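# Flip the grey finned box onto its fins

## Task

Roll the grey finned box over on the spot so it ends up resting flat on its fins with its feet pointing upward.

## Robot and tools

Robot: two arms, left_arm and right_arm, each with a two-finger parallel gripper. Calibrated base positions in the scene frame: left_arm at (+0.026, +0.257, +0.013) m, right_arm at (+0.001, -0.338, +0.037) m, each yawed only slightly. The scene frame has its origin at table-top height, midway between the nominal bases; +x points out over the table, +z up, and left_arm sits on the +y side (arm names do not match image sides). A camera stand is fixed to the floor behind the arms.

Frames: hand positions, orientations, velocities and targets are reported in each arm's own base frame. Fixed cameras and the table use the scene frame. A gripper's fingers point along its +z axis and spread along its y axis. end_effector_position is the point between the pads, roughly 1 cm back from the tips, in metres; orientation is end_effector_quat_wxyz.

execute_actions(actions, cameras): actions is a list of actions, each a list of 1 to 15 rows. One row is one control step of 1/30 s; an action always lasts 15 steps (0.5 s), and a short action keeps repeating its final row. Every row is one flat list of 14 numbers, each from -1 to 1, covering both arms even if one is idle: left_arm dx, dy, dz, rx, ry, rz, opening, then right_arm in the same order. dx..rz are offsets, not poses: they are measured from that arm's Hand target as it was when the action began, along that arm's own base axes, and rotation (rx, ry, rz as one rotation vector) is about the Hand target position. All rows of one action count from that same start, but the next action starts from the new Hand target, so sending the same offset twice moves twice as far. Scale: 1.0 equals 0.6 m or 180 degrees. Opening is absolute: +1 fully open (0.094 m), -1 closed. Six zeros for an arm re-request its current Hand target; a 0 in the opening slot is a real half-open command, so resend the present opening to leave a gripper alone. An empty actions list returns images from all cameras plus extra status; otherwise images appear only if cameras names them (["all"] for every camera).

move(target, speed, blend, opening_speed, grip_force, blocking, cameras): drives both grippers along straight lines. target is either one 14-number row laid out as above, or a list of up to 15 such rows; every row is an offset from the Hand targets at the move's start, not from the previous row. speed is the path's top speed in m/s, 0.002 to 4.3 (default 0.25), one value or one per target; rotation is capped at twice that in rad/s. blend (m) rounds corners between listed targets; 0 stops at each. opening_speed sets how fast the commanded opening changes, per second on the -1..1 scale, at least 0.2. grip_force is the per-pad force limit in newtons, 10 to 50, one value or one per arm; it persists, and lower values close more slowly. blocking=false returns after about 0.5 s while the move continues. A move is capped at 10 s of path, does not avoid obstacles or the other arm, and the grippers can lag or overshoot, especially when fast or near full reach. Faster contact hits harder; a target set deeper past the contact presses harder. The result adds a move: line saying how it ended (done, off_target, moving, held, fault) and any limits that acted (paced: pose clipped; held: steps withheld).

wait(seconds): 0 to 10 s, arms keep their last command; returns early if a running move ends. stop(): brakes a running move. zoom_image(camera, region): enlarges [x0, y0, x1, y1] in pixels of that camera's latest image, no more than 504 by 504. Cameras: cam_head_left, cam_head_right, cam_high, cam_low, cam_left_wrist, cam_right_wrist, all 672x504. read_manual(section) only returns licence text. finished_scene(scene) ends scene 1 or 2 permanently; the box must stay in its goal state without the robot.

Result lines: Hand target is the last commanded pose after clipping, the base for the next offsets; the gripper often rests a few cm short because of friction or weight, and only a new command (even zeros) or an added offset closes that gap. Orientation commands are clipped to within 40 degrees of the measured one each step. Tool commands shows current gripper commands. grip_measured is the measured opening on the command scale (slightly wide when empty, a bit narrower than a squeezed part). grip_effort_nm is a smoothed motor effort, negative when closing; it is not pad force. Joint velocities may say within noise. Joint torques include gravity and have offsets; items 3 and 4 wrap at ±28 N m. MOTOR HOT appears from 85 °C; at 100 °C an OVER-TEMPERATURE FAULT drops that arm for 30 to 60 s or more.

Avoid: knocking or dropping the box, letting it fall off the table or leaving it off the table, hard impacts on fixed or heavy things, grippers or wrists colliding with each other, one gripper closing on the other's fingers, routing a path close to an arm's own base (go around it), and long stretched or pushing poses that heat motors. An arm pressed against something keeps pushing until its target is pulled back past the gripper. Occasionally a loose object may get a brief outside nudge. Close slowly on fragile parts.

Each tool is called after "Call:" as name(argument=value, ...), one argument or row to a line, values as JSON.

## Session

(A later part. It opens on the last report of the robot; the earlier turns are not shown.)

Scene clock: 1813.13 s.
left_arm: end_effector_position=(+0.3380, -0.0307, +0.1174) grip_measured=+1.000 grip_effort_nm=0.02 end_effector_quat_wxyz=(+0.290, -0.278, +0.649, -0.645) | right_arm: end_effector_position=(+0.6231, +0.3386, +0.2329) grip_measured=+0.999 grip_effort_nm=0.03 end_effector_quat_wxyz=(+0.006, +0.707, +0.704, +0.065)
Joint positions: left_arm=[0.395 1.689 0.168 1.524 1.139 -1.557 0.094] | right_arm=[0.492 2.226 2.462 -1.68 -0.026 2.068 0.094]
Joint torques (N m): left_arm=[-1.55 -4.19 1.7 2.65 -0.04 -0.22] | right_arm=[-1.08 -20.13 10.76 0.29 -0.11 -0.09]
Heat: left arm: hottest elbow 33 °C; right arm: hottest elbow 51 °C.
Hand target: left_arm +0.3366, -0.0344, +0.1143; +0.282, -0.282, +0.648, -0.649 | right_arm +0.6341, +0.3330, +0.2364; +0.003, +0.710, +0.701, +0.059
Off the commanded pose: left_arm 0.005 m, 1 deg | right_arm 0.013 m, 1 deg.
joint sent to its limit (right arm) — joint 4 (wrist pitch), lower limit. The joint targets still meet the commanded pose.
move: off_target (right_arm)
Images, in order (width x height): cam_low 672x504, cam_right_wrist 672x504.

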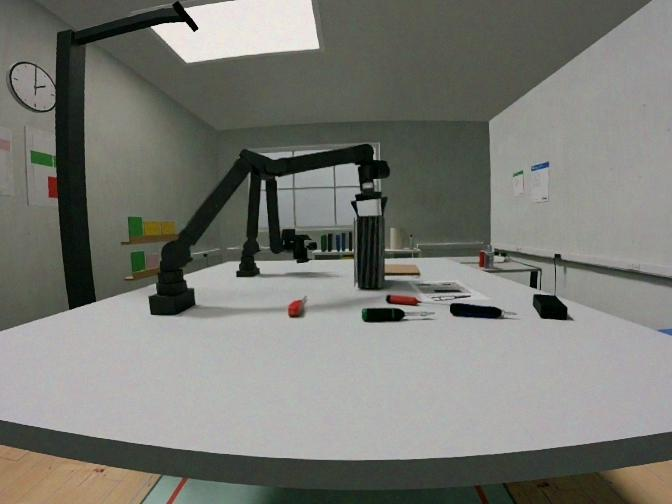

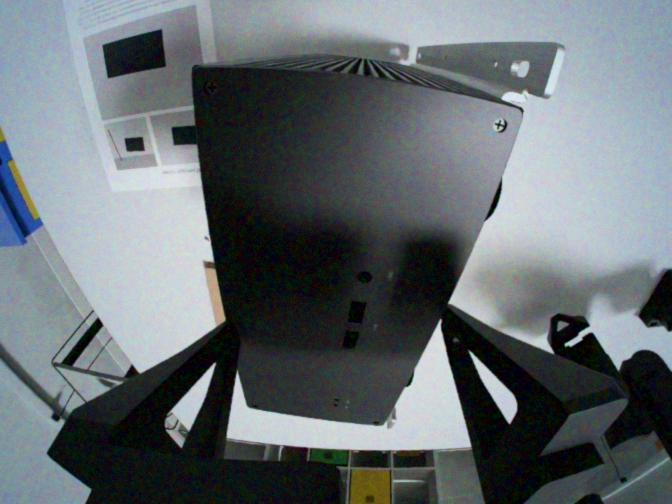

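Call:
move(
  target=[0,0,0,0,0,0,1,0.0,0,-0.015,0,0,0,1],
  speed=0.03,
  cameras=["cam_right_wrist","cam_low"],
)

Call:
zoom_image(
  camera="cam_low",
  region=[310, 180, 430, 310],
)

Call:
zoom_image(
  camera="cam_right_wrist",
  region=[190, 260, 490, 370],
)

Scene clock: 1819.17 s.
left_arm: end_effector_position=(+0.3380, -0.0307, +0.1174) grip_measured=+1.000 grip_effort_nm=0.02 end_effector_quat_wxyz=(+0.290, -0.278, +0.649, -0.645) | right_arm: end_effector_position=(+0.6231, +0.3386, +0.2326) grip_measured=+0.999 grip_effort_nm=0.03 end_effector_quat_wxyz=(+0.006, +0.707, +0.704, +0.064)
Joint positions: left_arm=[0.395 1.689 0.168 1.524 1.139 -1.557 0.094] | right_arm=[0.492 2.226 2.462 -1.68 -0.026 2.068 0.094]
Joint torques (N m): left_arm=[-1.61 -4.13 1.74 2.67 -0.05 -0.24] | right_arm=[-2.02 -18.84 10.47 0.24 -0.11 -0.1]
Heat: left arm: hottest elbow 33 °C; right arm: hottest elbow 51 °C.
Hand target: left_arm +0.3366, -0.0344, +0.1143; +0.282, -0.282, +0.648, -0.649 | right_arm +0.6341, +0.3330, +0.2274; +0.003, +0.710, +0.701, +0.059
Off the commanded pose: left_arm 0.005 m, 1 deg | right_arm 0.013 m, 1 deg.
joint sent to its limit (right arm) — joint 4 (wrist pitch), lower limit. The joint targets still meet the commanded pose.
move: off_target (right_arm)
Images, in order (width x height): cam_low 672x504, cam_right_wrist 672x504.

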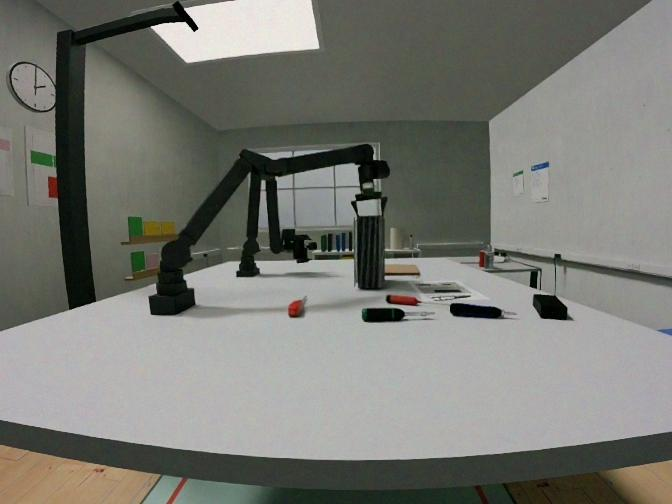

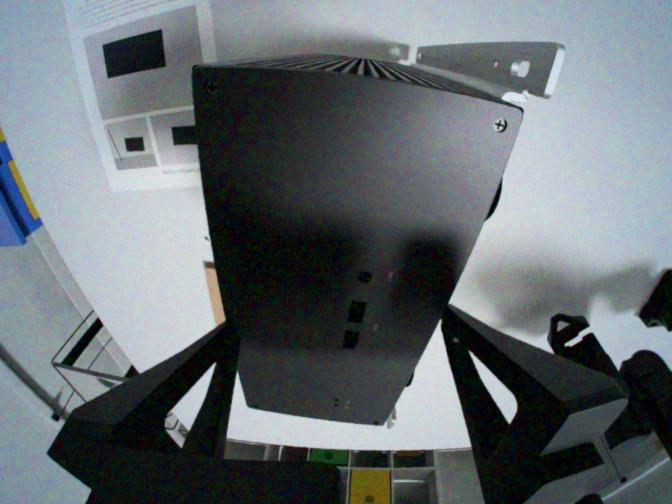

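Scaled by 3.877.

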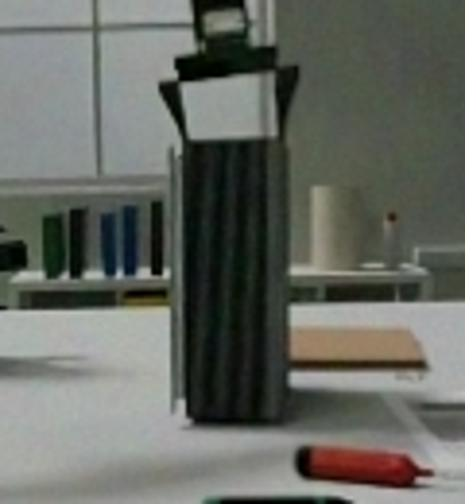

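Scaled by 1.680 from the camera's 672x504 image, which has a finer 960x720 frame.

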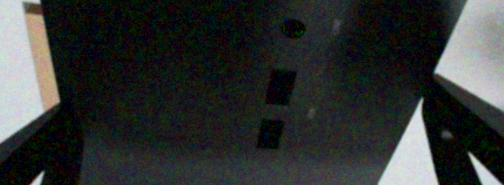

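Call:
move(
  target=[0,0,0,0,0,0,1,0.016,0,0.014,0,0,0,1],
  speed=0.03,
  cameras=["cam_right_wrist","cam_low"],
)

Call:
zoom_image(
  camera="cam_low",
  region=[310, 180, 430, 310],
)

Call:
zoom_image(
  camera="cam_right_wrist",
  region=[190, 260, 490, 370],
)

Scene clock: 1838.30 s.
left_arm: end_effector_position=(+0.3380, -0.0307, +0.1174) grip_measured=+1.000 grip_effort_nm=0.02 end_effector_quat_wxyz=(+0.290, -0.278, +0.649, -0.645) | right_arm: end_effector_position=(+0.6293, +0.3385, +0.2329) grip_measured=+0.999 grip_effort_nm=0.03 end_effector_quat_wxyz=(+0.006, +0.707, +0.704, +0.069)
Joint positions: left_arm=[0.395 1.689 0.168 1.524 1.139 -1.557 0.094] | right_arm=[0.487 2.244 2.493 -1.685 -0.029 2.065 0.094]
Joint torques (N m): left_arm=[-1.61 -4.19 1.72 2.7 -0.06 -0.24] | right_arm=[-2.67 -20.19 11.52 0.51 -0.01 -0.12]
Heat: left arm: hottest elbow 33 °C; right arm: hottest elbow 50 °C.
Hand target: left_arm +0.3366, -0.0344, +0.1143; +0.282, -0.282, +0.648, -0.649 | right_arm +0.6437, +0.3330, +0.2359; +0.003, +0.711, +0.701, +0.059
Off the commanded pose: left_arm 0.005 m, 1 deg | right_arm 0.016 m, 1 deg.
joint sent to its limit (right arm) — joint 4 (wrist pitch), lower limit. The joint targets still meet the commanded pose.
move: off_target (right_arm)
Images, in order (width x height): cam_low 672x504, cam_right_wrist 672x504.

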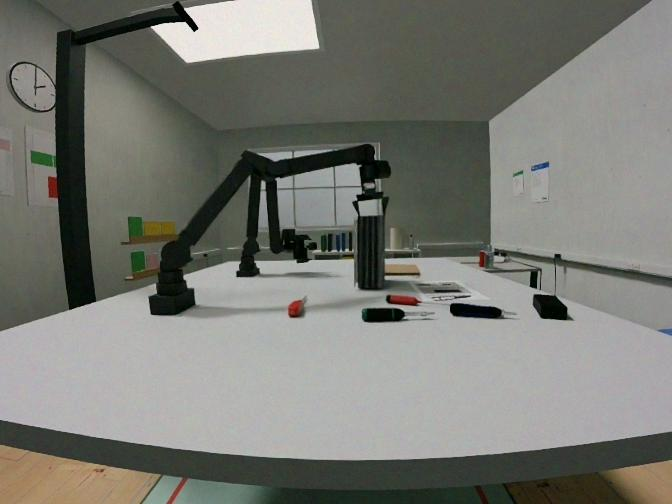

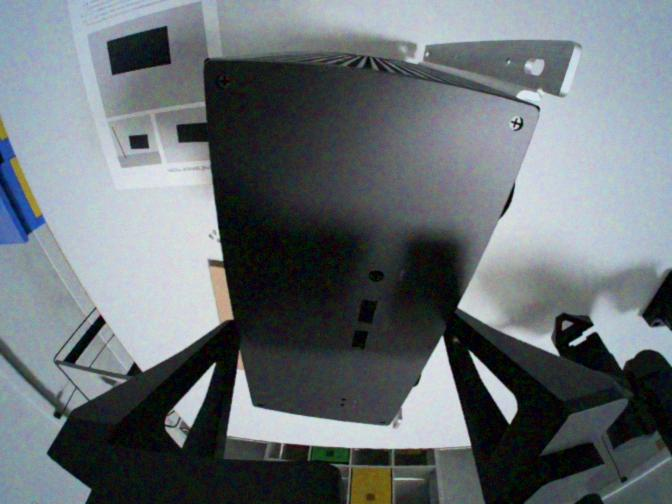

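Scaled by 3.877.

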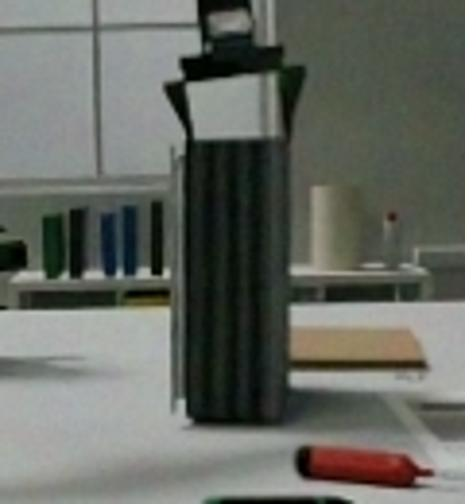

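Scaled by 1.680 from the camera's 672x504 image, which has a finer 960x720 frame.

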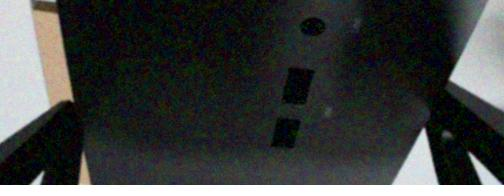

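Call:
move(
  target=[0,0,0,0,0,0,1,0.0,0,-0.018,0,0,0,1],
  speed=0.03,
  cameras=["cam_right_wrist","cam_low"],
)

Call:
zoom_image(
  camera="cam_low",
  region=[310, 180, 430, 310],
)

Call:
zoom_image(
  camera="cam_right_wrist",
  region=[190, 260, 490, 370],
)

Scene clock: 1846.57 s.
left_arm: end_effector_position=(+0.3380, -0.0307, +0.1174) grip_measured=+1.000 grip_effort_nm=0.02 end_effector_quat_wxyz=(+0.290, -0.278, +0.649, -0.645) | right_arm: end_effector_position=(+0.6294, +0.3386, +0.2324) grip_measured=+0.999 grip_effort_nm=0.03 end_effector_quat_wxyz=(+0.006, +0.707, +0.704, +0.069)
Joint positions: left_arm=[0.395 1.689 0.168 1.524 1.139 -1.557 0.094] | right_arm=[0.487 2.244 2.493 -1.685 -0.029 2.064 0.094]
Joint torques (N m): left_arm=[-1.67 -4.13 1.74 2.69 -0.05 -0.23] | right_arm=[-1.73 -19.19 10.96 0.68 -0.01 -0.06]
Heat: left arm: hottest elbow 33 °C; right arm: hottest elbow 50 °C.
Hand target: left_arm +0.3366, -0.0344, +0.1143; +0.282, -0.282, +0.648, -0.649 | right_arm +0.6437, +0.3330, +0.2250; +0.003, +0.711, +0.701, +0.059
Off the commanded pose: left_arm 0.005 m, 1 deg | right_arm 0.017 m, 1 deg.
joint sent to its limit (right arm) — joint 4 (wrist pitch), lower limit. The joint targets still meet the commanded pose.
move: off_target (right_arm)
Images, in order (width x height): cam_low 672x504, cam_right_wrist 672x504.

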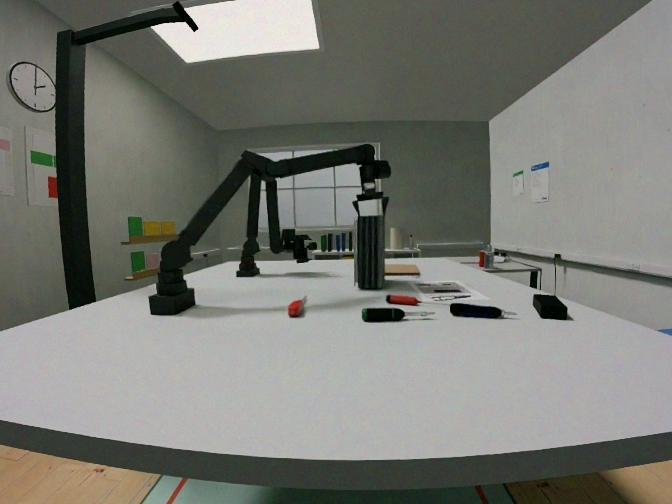

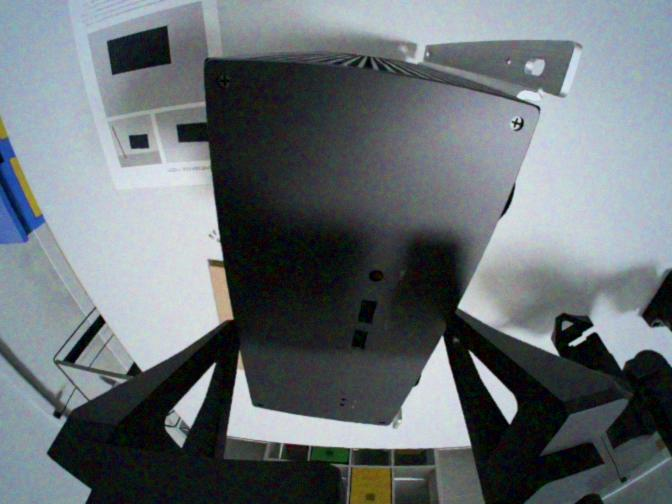

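Scaled by 3.877.

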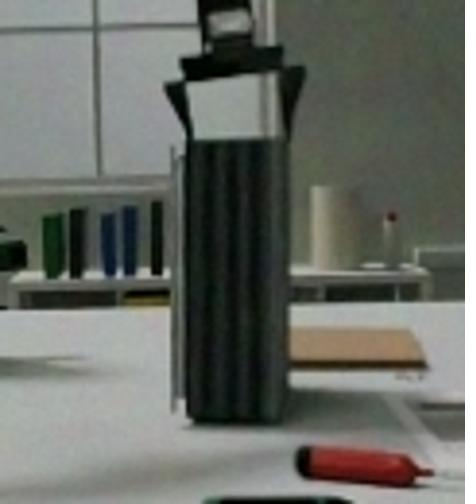

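Scaled by 1.680 from the camera's 672x504 image, which has a finer 960x720 frame.

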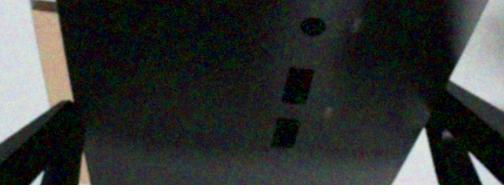

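Call:
move(
  target=[0,0,0,0,0,0,1,0.0,0,-0.0117,0,0,0,1],
  speed=0.03,
  cameras=["cam_right_wrist"],
)

Call:
zoom_image(
  camera="cam_right_wrist",
  region=[190, 260, 490, 370],
)

Scene clock: 1850.77 s.
left_arm: end_effector_position=(+0.3380, -0.0307, +0.1174) grip_measured=+1.000 grip_effort_nm=0.02 end_effector_quat_wxyz=(+0.290, -0.278, +0.649, -0.645) | right_arm: end_effector_position=(+0.6294, +0.3386, +0.2322) grip_measured=+0.999 grip_effort_nm=0.03 end_effector_quat_wxyz=(+0.006, +0.707, +0.704, +0.068)
Joint positions: left_arm=[0.395 1.689 0.168 1.524 1.139 -1.557 0.094] | right_arm=[0.487 2.245 2.493 -1.685 -0.029 2.063 0.094]
Joint torques (N m): left_arm=[-1.85 -4.13 1.73 2.76 -0.04 -0.23] | right_arm=[-2.2 -18.49 10.41 0.62 0 -0.1]
Heat: left arm: hottest elbow 33 °C; right arm: hottest elbow 50 °C.
Hand target: left_arm +0.3366, -0.0344, +0.1143; +0.282, -0.282, +0.648, -0.649 | right_arm +0.6437, +0.3330, +0.2180; +0.003, +0.711, +0.701, +0.059
Off the commanded pose: left_arm 0.005 m, 1 deg | right_arm 0.021 m, 1 deg.
joint sent to its limit (right arm) — joint 4 (wrist pitch), lower limit. The joint targets still meet the commanded pose.
move: off_target (right_arm)
Images, in order (width x height): cam_right_wrist 672x504.

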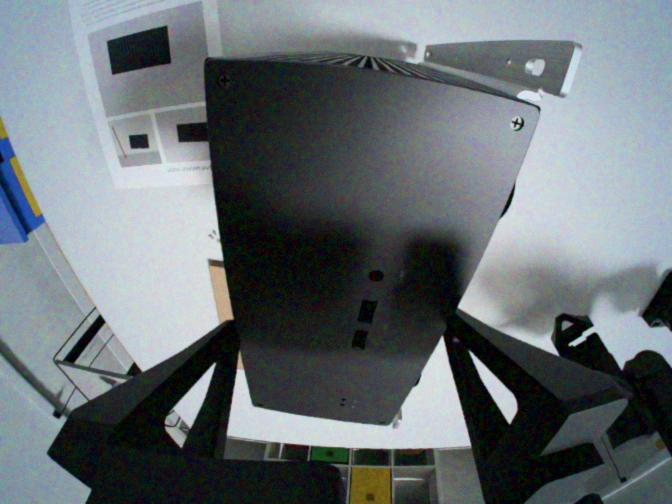

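Scaled by 1.680 from the camera's 672x504 image, which has a finer 960x720 frame.

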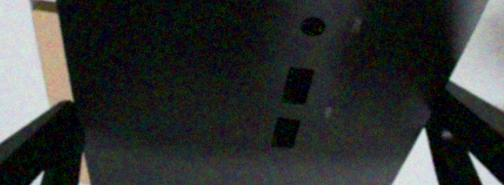

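Call:
execute_actions(
  actions=[],
)

Scene clock: 1902.63 s.
left_arm: end_effector_position=(+0.3380, -0.0307, +0.1174) grip_measured=+1.000 grip_effort_nm=0.02 end_effector_quat_wxyz=(+0.290, -0.278, +0.649, -0.645) | right_arm: end_effector_position=(+0.6294, +0.3386, +0.2322) grip_measured=+0.999 grip_effort_nm=0.03 end_effector_quat_wxyz=(+0.006, +0.707, +0.704, +0.068)
Joint positions: left_arm=[0.395 1.689 0.168 1.524 1.139 -1.557 0.094] | right_arm=[0.487 2.245 2.493 -1.685 -0.029 2.063 0.094]
Joint velocities: within noise
Joint torques (N m): left_arm=[-1.61 -4.25 1.7 2.73 -0.04 -0.23] | right_arm=[-1.44 -18.67 10.5 0.47 0.03 -0.09]
Heat: left arm: hottest elbow 33 °C; right arm: hottest elbow 49 °C.
Hand target: left_arm +0.3366, -0.0344, +0.1143; +0.282, -0.282, +0.648, -0.649 | right_arm +0.6437, +0.3330, +0.2180; +0.003, +0.711, +0.701, +0.059
Tool commands: left_gripper/opening=+1.0 right_gripper/opening=+1.0
Off the commanded pose: left_arm 0.005 m, 1 deg | right_arm 0.021 m, 1 deg.

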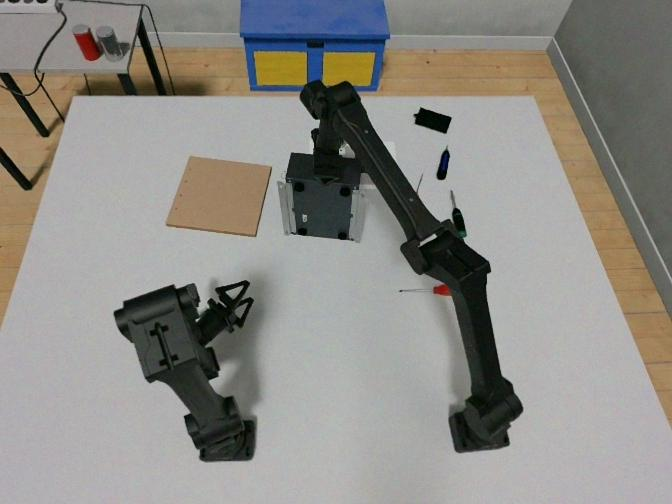

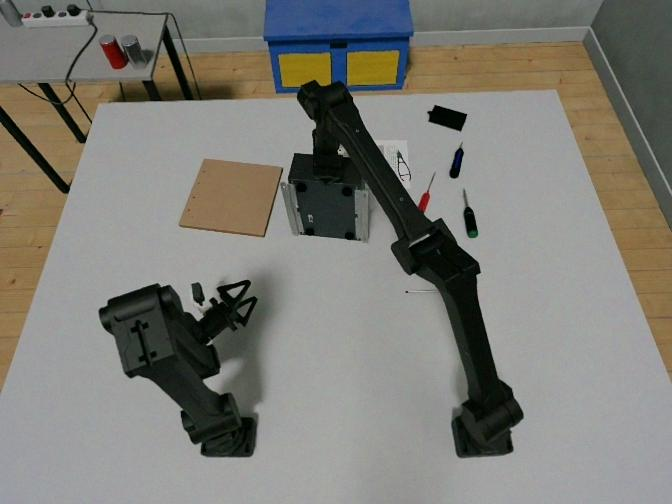

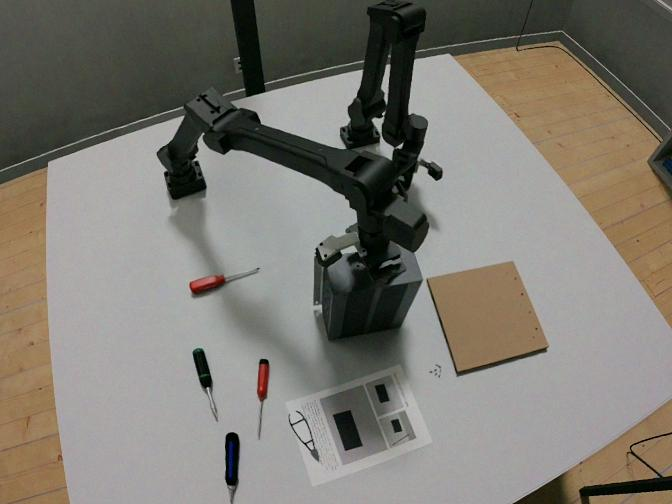

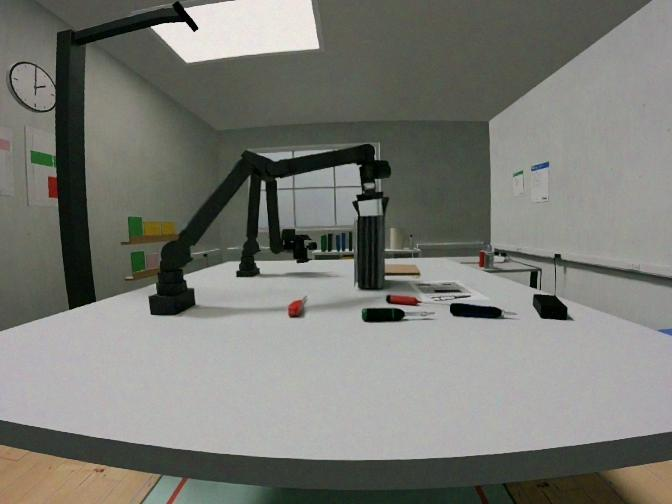

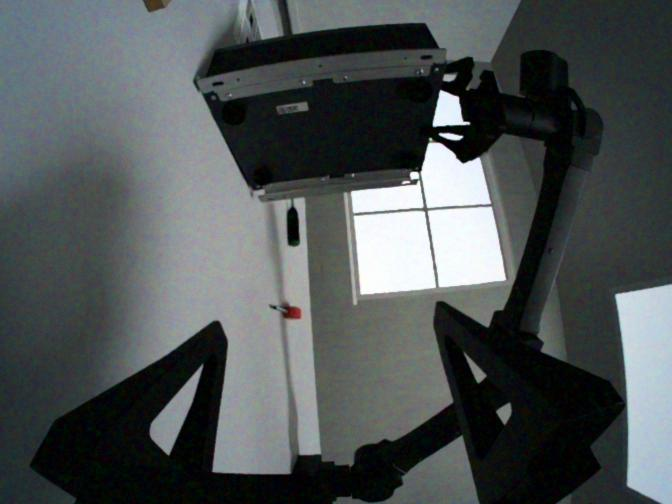

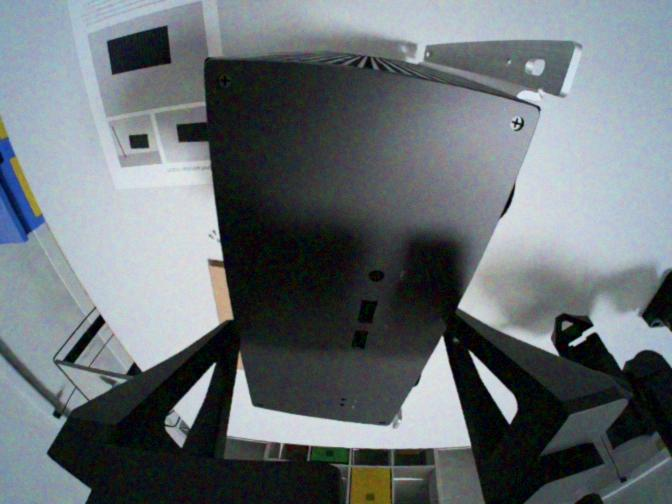

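Call:
zoom_image(
  camera="cam_right_wrist",
  region=[200, 290, 480, 450],
)

Call:
zoom_image(
  camera="cam_left_wrist",
  region=[400, 30, 620, 180],
)

Call:
zoom_image(
  camera="cam_low",
  region=[310, 140, 430, 310],
)

Scaled by 1.800 from the camera's 672x504 image, which has a finer 960x720 frame.

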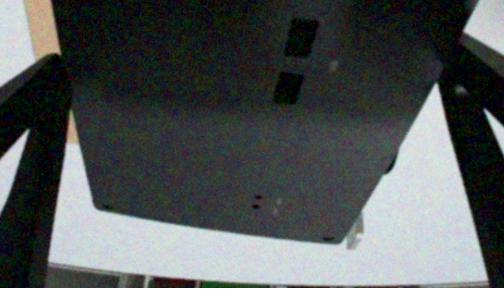

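Scaled by 2.291 from the camera's 672x504 image, which has a finer 960x720 frame.

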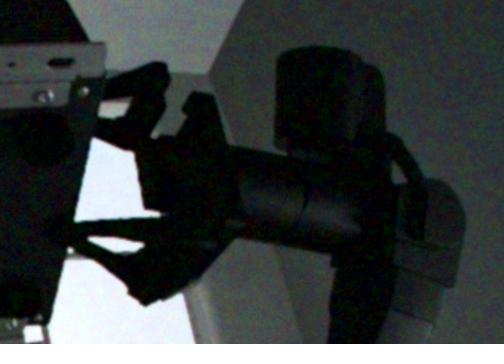

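Scaled by 2.965.

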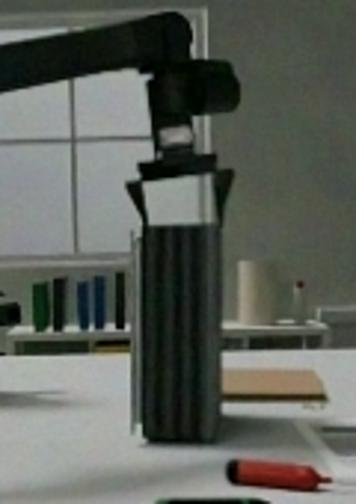

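Call:
move(
  target=[0,0,0,0,0,0,1, 0,0,0,0,0,0,0.7],
  opening_speed=0.2,
  grip_force=[50, 50],
  cameras=["cam_right_wrist", "cam_left_wrist"],
)

Scene clock: 1925.23 s.
left_arm: end_effector_position=(+0.3380, -0.0307, +0.1174) grip_measured=+1.000 grip_effort_nm=0.02 end_effector_quat_wxyz=(+0.290, -0.278, +0.649, -0.645) | right_arm: end_effector_position=(+0.6307, +0.3377, +0.2322) grip_measured=+0.703 grip_effort_nm=-0.11 end_effector_quat_wxyz=(+0.005, +0.707, +0.704, +0.069)
Joint positions: left_arm=[0.395 1.689 0.168 1.524 1.139 -1.557 0.094] | right_arm=[0.485 2.247 2.497 -1.685 -0.03 2.061 0.08]
Joint torques (N m): left_arm=[-1.61 -4.13 1.76 2.7 -0.05 -0.24] | right_arm=[-1.55 -18.84 10.3 0.66 0.03 -0.07]
Heat: left arm: hottest elbow 33 °C; right arm: hottest elbow 49 °C.
Hand target: left_arm +0.3366, -0.0344, +0.1143; +0.282, -0.282, +0.648, -0.649 | right_arm +0.6438, +0.3329, +0.2182; +0.003, +0.711, +0.701, +0.059
Off the commanded pose: left_arm 0.005 m, 1 deg | right_arm 0.020 m, 1 deg.
joint sent to its limit (right arm) — joint 4 (wrist pitch), lower limit. The joint targets still meet the commanded pose.
move: off_target (right_arm)
Images, in order (width x height): cam_left_wrist 672x504, cam_right_wrist 672x504.

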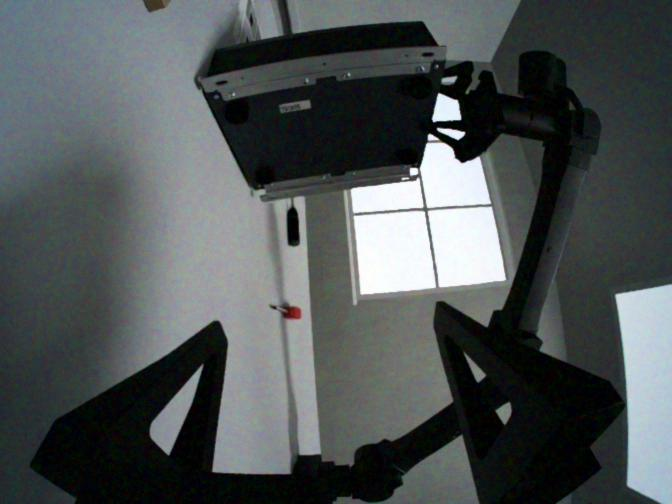

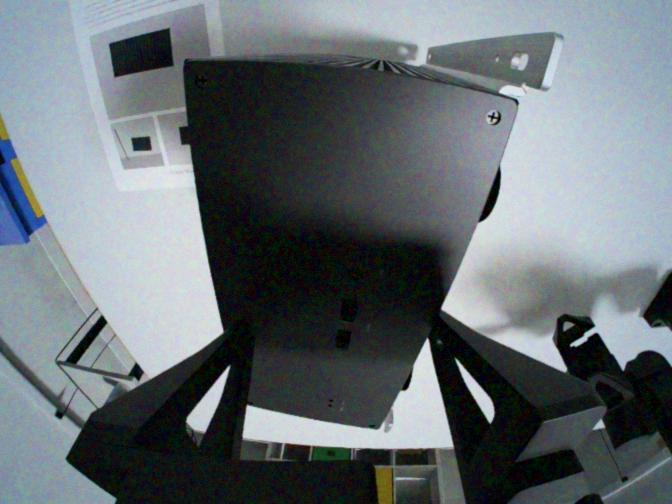

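Call:
zoom_image(
  camera="cam_right_wrist",
  region=[200, 280, 480, 440],
)

Call:
zoom_image(
  camera="cam_left_wrist",
  region=[400, 30, 540, 180],
)

Call:
execute_actions(
  actions=[],
  cameras=["cam_low", "cam_head_left", "cam_head_right"],
)

Call:
zoom_image(
  camera="cam_low",
  region=[310, 140, 430, 310],
)

Scaled by 1.800 from the camera's 672x504 image, which has a finer 960x720 frame.

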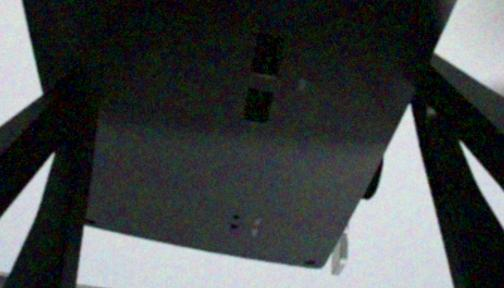

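Scaled by 3.360 from the camera's 672x504 image, which has a finer 960x720 frame.

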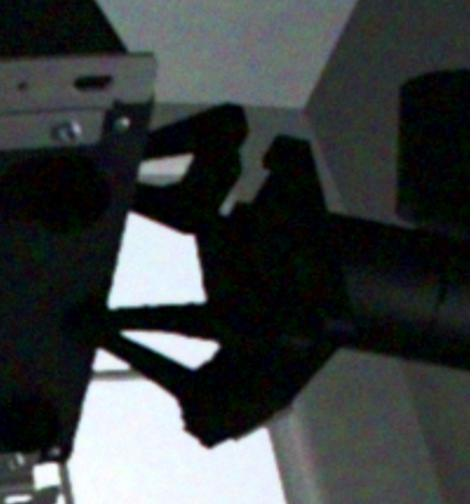

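Scene clock: 1972.80 s.
left_arm: end_effector_position=(+0.3380, -0.0307, +0.1174) grip_measured=+1.000 grip_effort_nm=0.02 end_effector_quat_wxyz=(+0.290, -0.278, +0.649, -0.645) | right_arm: end_effector_position=(+0.6307, +0.3377, +0.2322) grip_measured=+0.702 grip_effort_nm=-0.11 end_effector_quat_wxyz=(+0.005, +0.707, +0.704, +0.069)
Joint positions: left_arm=[0.395 1.689 0.168 1.524 1.139 -1.557 0.094] | right_arm=[0.485 2.247 2.497 -1.685 -0.03 2.061 0.08]
Joint velocities: within noise
Joint torques (N m): left_arm=[-1.73 -4.19 1.72 2.73 -0.05 -0.24] | right_arm=[-2.37 -18.14 10.39 0.55 0.05 -0.11]
Heat: left arm: hottest elbow 33 °C; right arm: hottest elbow 52 °C.
Hand target: left_arm +0.3366, -0.0344, +0.1143; +0.282, -0.282, +0.648, -0.649 | right_arm +0.6437, +0.3330, +0.2182; +0.003, +0.711, +0.701, +0.059
Tool commands: left_gripper/opening=+1.0 right_gripper/opening=+0.7
Off the commanded pose: left_arm 0.005 m, 1 deg | right_arm 0.020 m, 1 deg.
Images, in order (width x height): cam_head_left 672x504, cam_head_right 672x504, cam_low 672x504.

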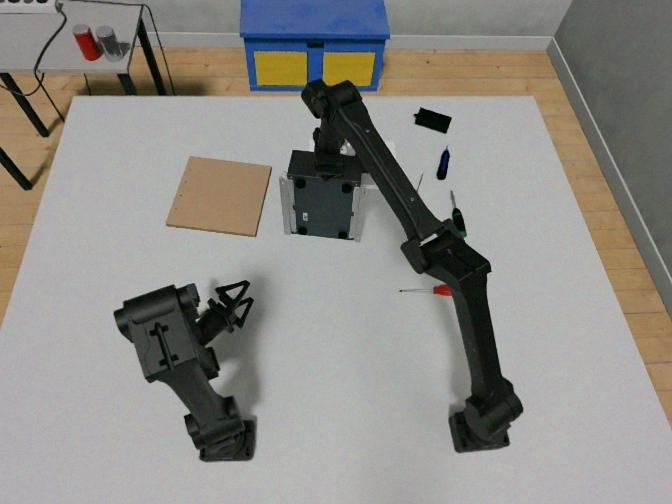

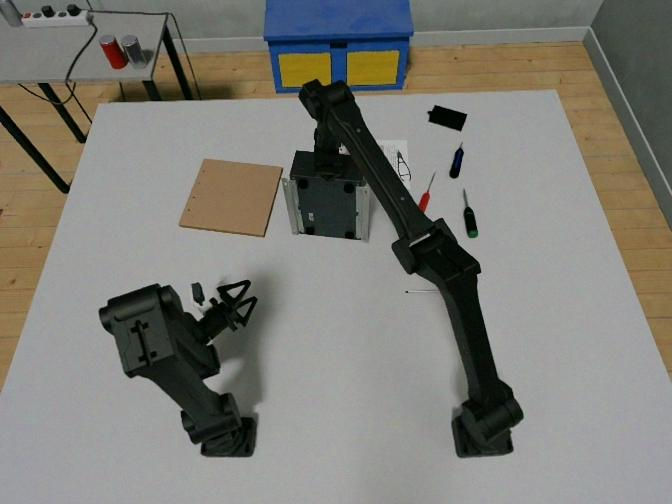

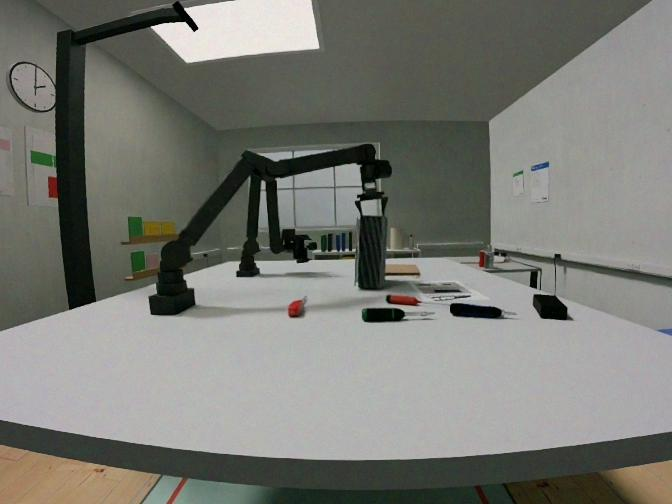

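Scaled by 2.965.

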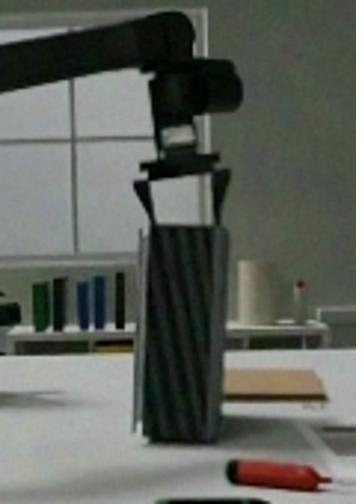

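Call:
move(
  target=[0,0,0,0,0,0,1, 0,0,0,0,0,0,1],
  opening_speed=0.2,
  cameras=["cam_right_wrist"],
)

Scene clock: 2136.67 s.
left_arm: end_effector_position=(+0.3380, -0.0307, +0.1174) grip_measured=+1.000 grip_effort_nm=0.02 end_effector_quat_wxyz=(+0.290, -0.278, +0.649, -0.645) | right_arm: end_effector_position=(+0.6313, +0.3380, +0.2315) grip_measured=+0.997 grip_effort_nm=0.08 end_effector_quat_wxyz=(+0.005, +0.707, +0.704, +0.069)
Joint positions: left_arm=[0.395 1.689 0.168 1.524 1.139 -1.557 0.094] | right_arm=[0.485 2.249 2.499 -1.685 -0.031 2.061 0.094]
Joint torques (N m): left_arm=[-1.55 -4.13 1.74 2.7 -0.05 -0.23] | right_arm=[-1.85 -19.02 10.02 0.65 0.06 -0.08]
Heat: left arm: hottest elbow 32 °C; right arm: hottest elbow 53 °C.
Hand target: left_arm +0.3366, -0.0344, +0.1143; +0.282, -0.282, +0.648, -0.649 | right_arm +0.6437, +0.3329, +0.2181; +0.003, +0.711, +0.701, +0.059
Off the commanded pose: left_arm 0.005 m, 1 deg | right_arm 0.019 m, 1 deg.
joint sent to its limit (right arm) — joint 4 (wrist pitch), lower limit. The joint targets still meet the commanded pose.
move: off_target (right_arm)
Images, in order (width x height): cam_right_wrist 672x504.

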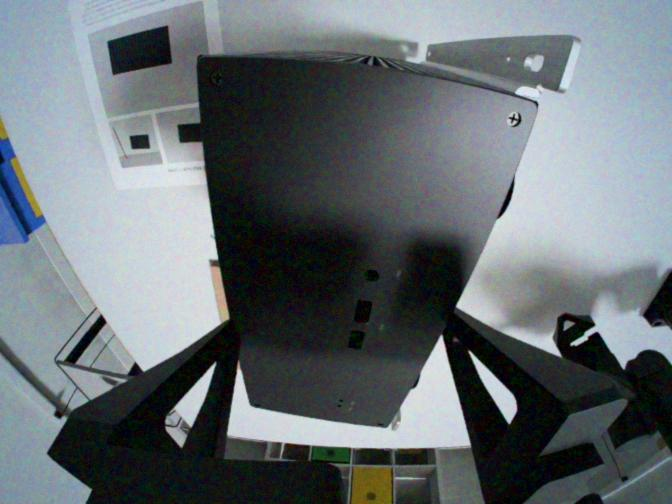

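Call:
move(
  target=[
    [0,0,0,0,0,0,1, -0.01,0,0.125,0,0,0,1],
    [0,0,0,0,0,0,1, -0.2,-0.25,0.15,0,0,0,1],
  ],
  speed=0.08,
  blend=0.01,
  cameras=["cam_right_wrist"],
)

Scene clock: 2149.10 s.
left_arm: end_effector_position=(+0.3380, -0.0307, +0.1174) grip_measured=+1.000 grip_effort_nm=0.02 end_effector_quat_wxyz=(+0.290, -0.278, +0.649, -0.645) | right_arm: end_effector_position=(+0.5205, +0.1882, +0.3012) grip_measured=+0.999 grip_effort_nm=0.04 end_effector_quat_wxyz=(-0.001, +0.711, +0.702, +0.047)
Joint positions: left_arm=[0.395 1.689 0.168 1.524 1.139 -1.557 0.094] | right_arm=[0.335 1.746 1.895 -1.635 -0.042 1.92 0.094]
Joint torques (N m): left_arm=[-1.67 -4.07 1.74 2.74 -0.05 -0.24] | right_arm=[-1.67 -16.32 7.95 0.98 -0.13 -0.14]
Heat: left arm: hottest elbow 32 °C; right arm: hottest elbow 51 °C.
Hand target: left_arm +0.3366, -0.0344, +0.1143; +0.282, -0.282, +0.648, -0.649 | right_arm +0.5238, +0.1830, +0.3079; +0.003, +0.711, +0.701, +0.059
Off the commanded pose: left_arm 0.005 m, 1 deg | right_arm 0.009 m, 1 deg.
move: done
Images, in order (width x height): cam_right_wrist 672x504.

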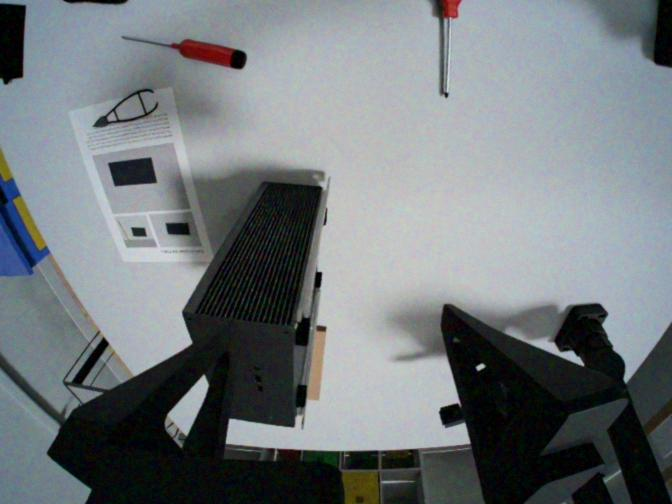

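Call:
move(
  target=[
    [0,0,0,0,0,0,1, -0.12,-0.2,0.02,-0.033,-0.034,0.498,1],
    [0,0,0,0,0,0,1, -0.27,-0.35,0.02,-0.062,-0.064,0.952,1],
  ],
  speed=0.3,
  blend=0.03,
  cameras=["all"],
)

Scene clock: 2164.53 s.
left_arm: end_effector_position=(+0.3380, -0.0307, +0.1174) grip_measured=+1.000 grip_effort_nm=0.02 end_effector_quat_wxyz=(+0.290, -0.278, +0.649, -0.645) | right_arm: end_effector_position=(+0.3654, -0.0225, +0.3164) grip_measured=+0.999 grip_effort_nm=0.04 end_effector_quat_wxyz=(+0.033, -0.653, +0.756, +0.009)
Joint positions: left_arm=[0.395 1.689 0.168 1.524 1.139 -1.557 0.094] | right_arm=[-0.089 1.282 1.416 -1.671 -0.06 -1.512 0.094]
Joint torques (N m): left_arm=[-1.85 -4.25 1.74 2.7 -0.04 -0.22] | right_arm=[-2.32 -8.82 7.97 0.17 -0.35 -0.15]
Heat: left arm: hottest elbow 32 °C; right arm: hottest elbow 49 °C.
Hand target: left_arm +0.3366, -0.0344, +0.1143; +0.282, -0.282, +0.648, -0.649 | right_arm +0.3617, -0.0271, +0.3200; +0.035, -0.652, +0.758, +0.009
Off the commanded pose: left_arm 0.005 m, 1 deg | right_arm 0.007 m, 0 deg.
move: done

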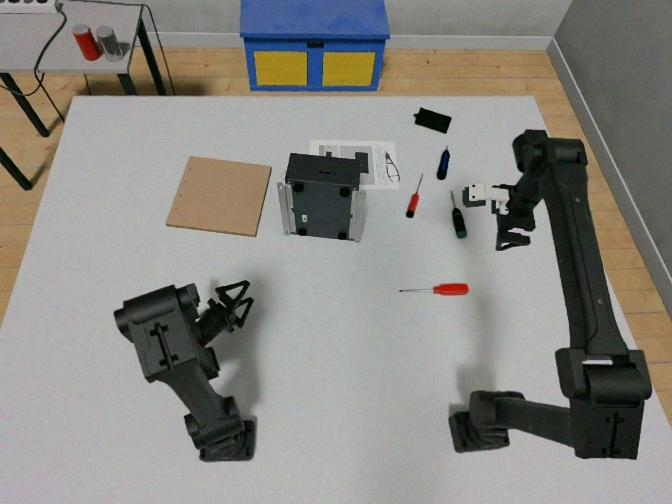

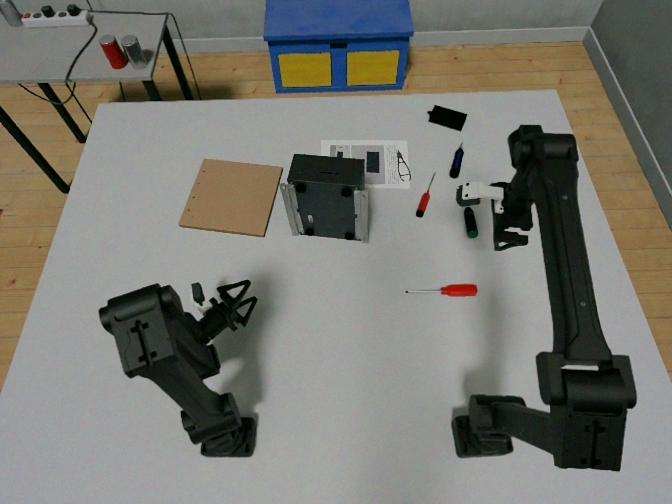

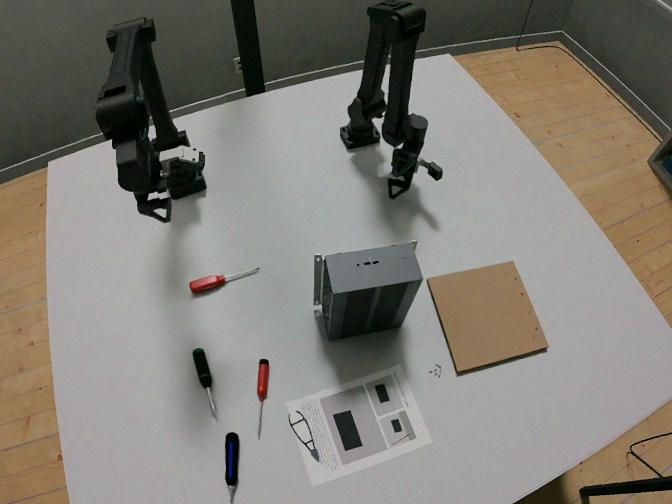

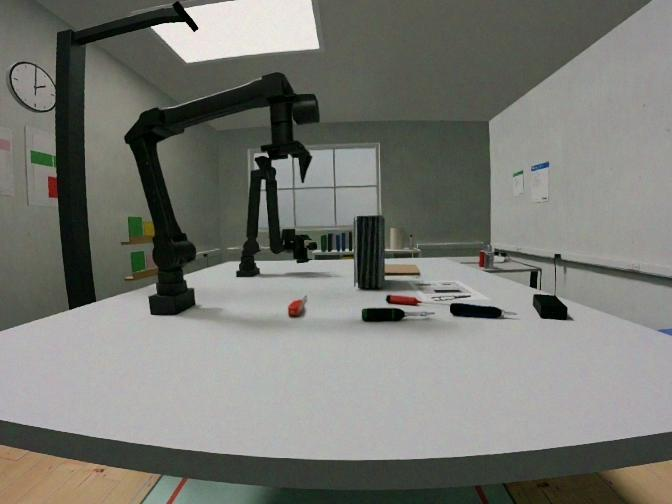

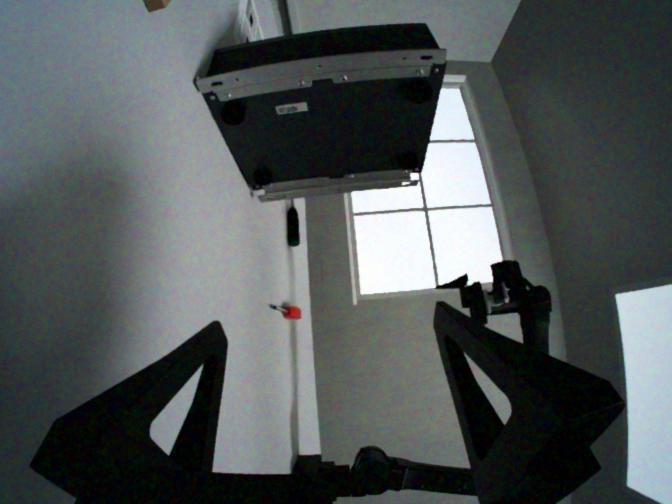

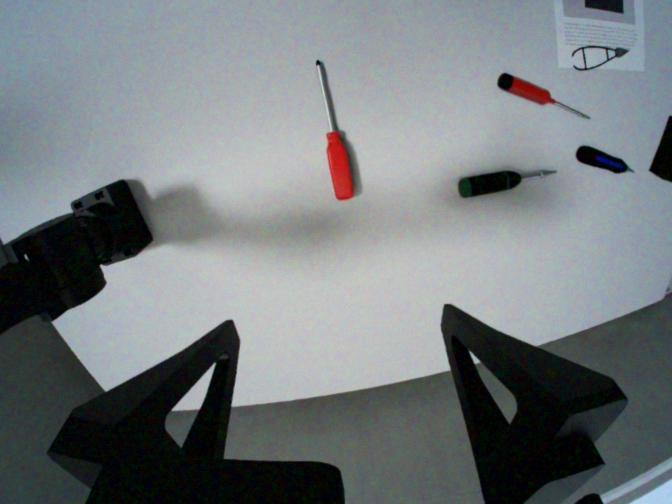

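Call:
move(
  target=[
    [0,0,0.1333,0.1695,0.184,0,1, 0,0,0,0,0,0,1],
    [0,0,0.25,0.339,0.368,0,1, 0,0,0,0,0,0,1],
  ],
  speed=0.2,
  blend=0.03,
  cameras=["cam_left_wrist"],
)

Scene clock: 2180.77 s.
left_arm: end_effector_position=(+0.3253, -0.0308, +0.2529) grip_measured=+1.000 grip_effort_nm=0.02 end_effector_quat_wxyz=(-0.011, -0.400, +0.917, +0.002) | right_arm: end_effector_position=(+0.3654, -0.0224, +0.3164) grip_measured=+0.999 grip_effort_nm=0.04 end_effector_quat_wxyz=(+0.033, -0.653, +0.756, +0.009)
Joint positions: left_arm=[-0.089 1.206 1.185 -1.571 0.008 -0.911 0.094] | right_arm=[-0.089 1.282 1.416 -1.671 -0.06 -1.513 0.094]
Joint torques (N m): left_arm=[-1.61 -5.07 12.4 0.16 -0.11 -0.34] | right_arm=[-1.96 -8.88 7.87 0.18 -0.31 -0.15]
Heat: left arm: hottest elbow 33 °C; right arm: hottest elbow 47 °C.
Hand target: left_arm +0.3366, -0.0344, +0.2643; -0.003, -0.402, +0.916, -0.001 | right_arm +0.3617, -0.0270, +0.3200; +0.035, -0.652, +0.758, +0.009
Off the commanded pose: left_arm 0.016 m, 1 deg | right_arm 0.007 m, 0 deg.
move: off_target (left_arm)
Images, in order (width x height): cam_left_wrist 672x504.

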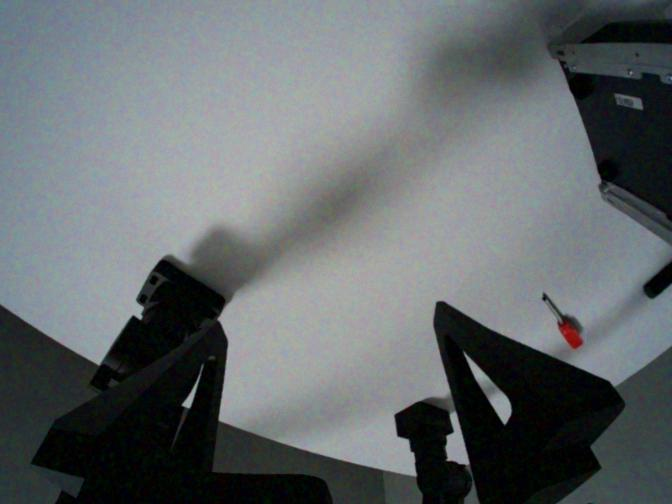

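Call:
move(
  target=[
    [0,0,0.08,0,0,0.06,1, 0,0,0,0,0,0,1],
    [0.34,-0.23,0.08,0,0,0.2033,1, 0,0,0,0,0,0,1],
  ],
  speed=0.2,
  blend=0.03,
  cameras=["cam_left_wrist"],
)

Scene clock: 2192.77 s.
left_arm: end_effector_position=(+0.5316, -0.1668, +0.3067) grip_measured=+1.000 grip_effort_nm=0.02 end_effector_quat_wxyz=(+0.015, -0.665, +0.746, -0.033) | right_arm: end_effector_position=(+0.3654, -0.0224, +0.3164) grip_measured=+0.999 grip_effort_nm=0.04 end_effector_quat_wxyz=(+0.033, -0.653, +0.756, +0.009)
Joint positions: left_arm=[-0.301 1.769 1.941 -1.671 0.009 -1.758 0.094] | right_arm=[-0.089 1.282 1.416 -1.671 -0.06 -1.513 0.094]
Joint torques (N m): left_arm=[-1.32 -13.8 12.3 0.36 -0.12 -0.32] | right_arm=[-1.96 -9 7.92 0.21 -0.29 -0.12]
Heat: left arm: hottest elbow 36 °C; right arm: hottest elbow 46 °C.
Hand target: left_arm +0.5405, -0.1726, +0.3122; -0.003, -0.669, +0.744, -0.002 | right_arm +0.3617, -0.0270, +0.3200; +0.035, -0.652, +0.758, +0.009
Off the commanded pose: left_arm 0.012 m, 4 deg | right_arm 0.007 m, 0 deg.
joint sent to its limit (left arm) — joint 4 (wrist pitch), lower limit. The joint targets are off in orientation, not in position.
move: off_target (left_arm)
Images, in order (width x height): cam_left_wrist 672x504.

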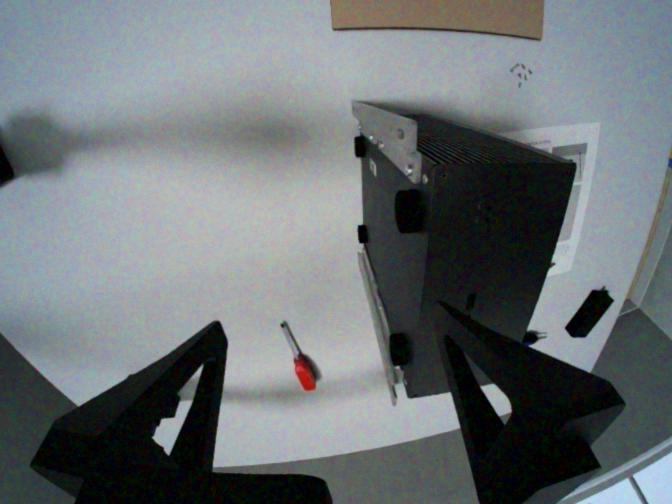

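Call:
zoom_image(
  camera="cam_left_wrist",
  region=[380, 140, 600, 420],
)

Scaled by 1.800 from the camera's 672x504 image, which has a finer 960x720 frame.

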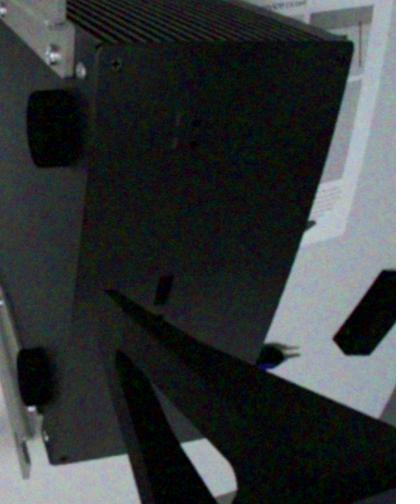

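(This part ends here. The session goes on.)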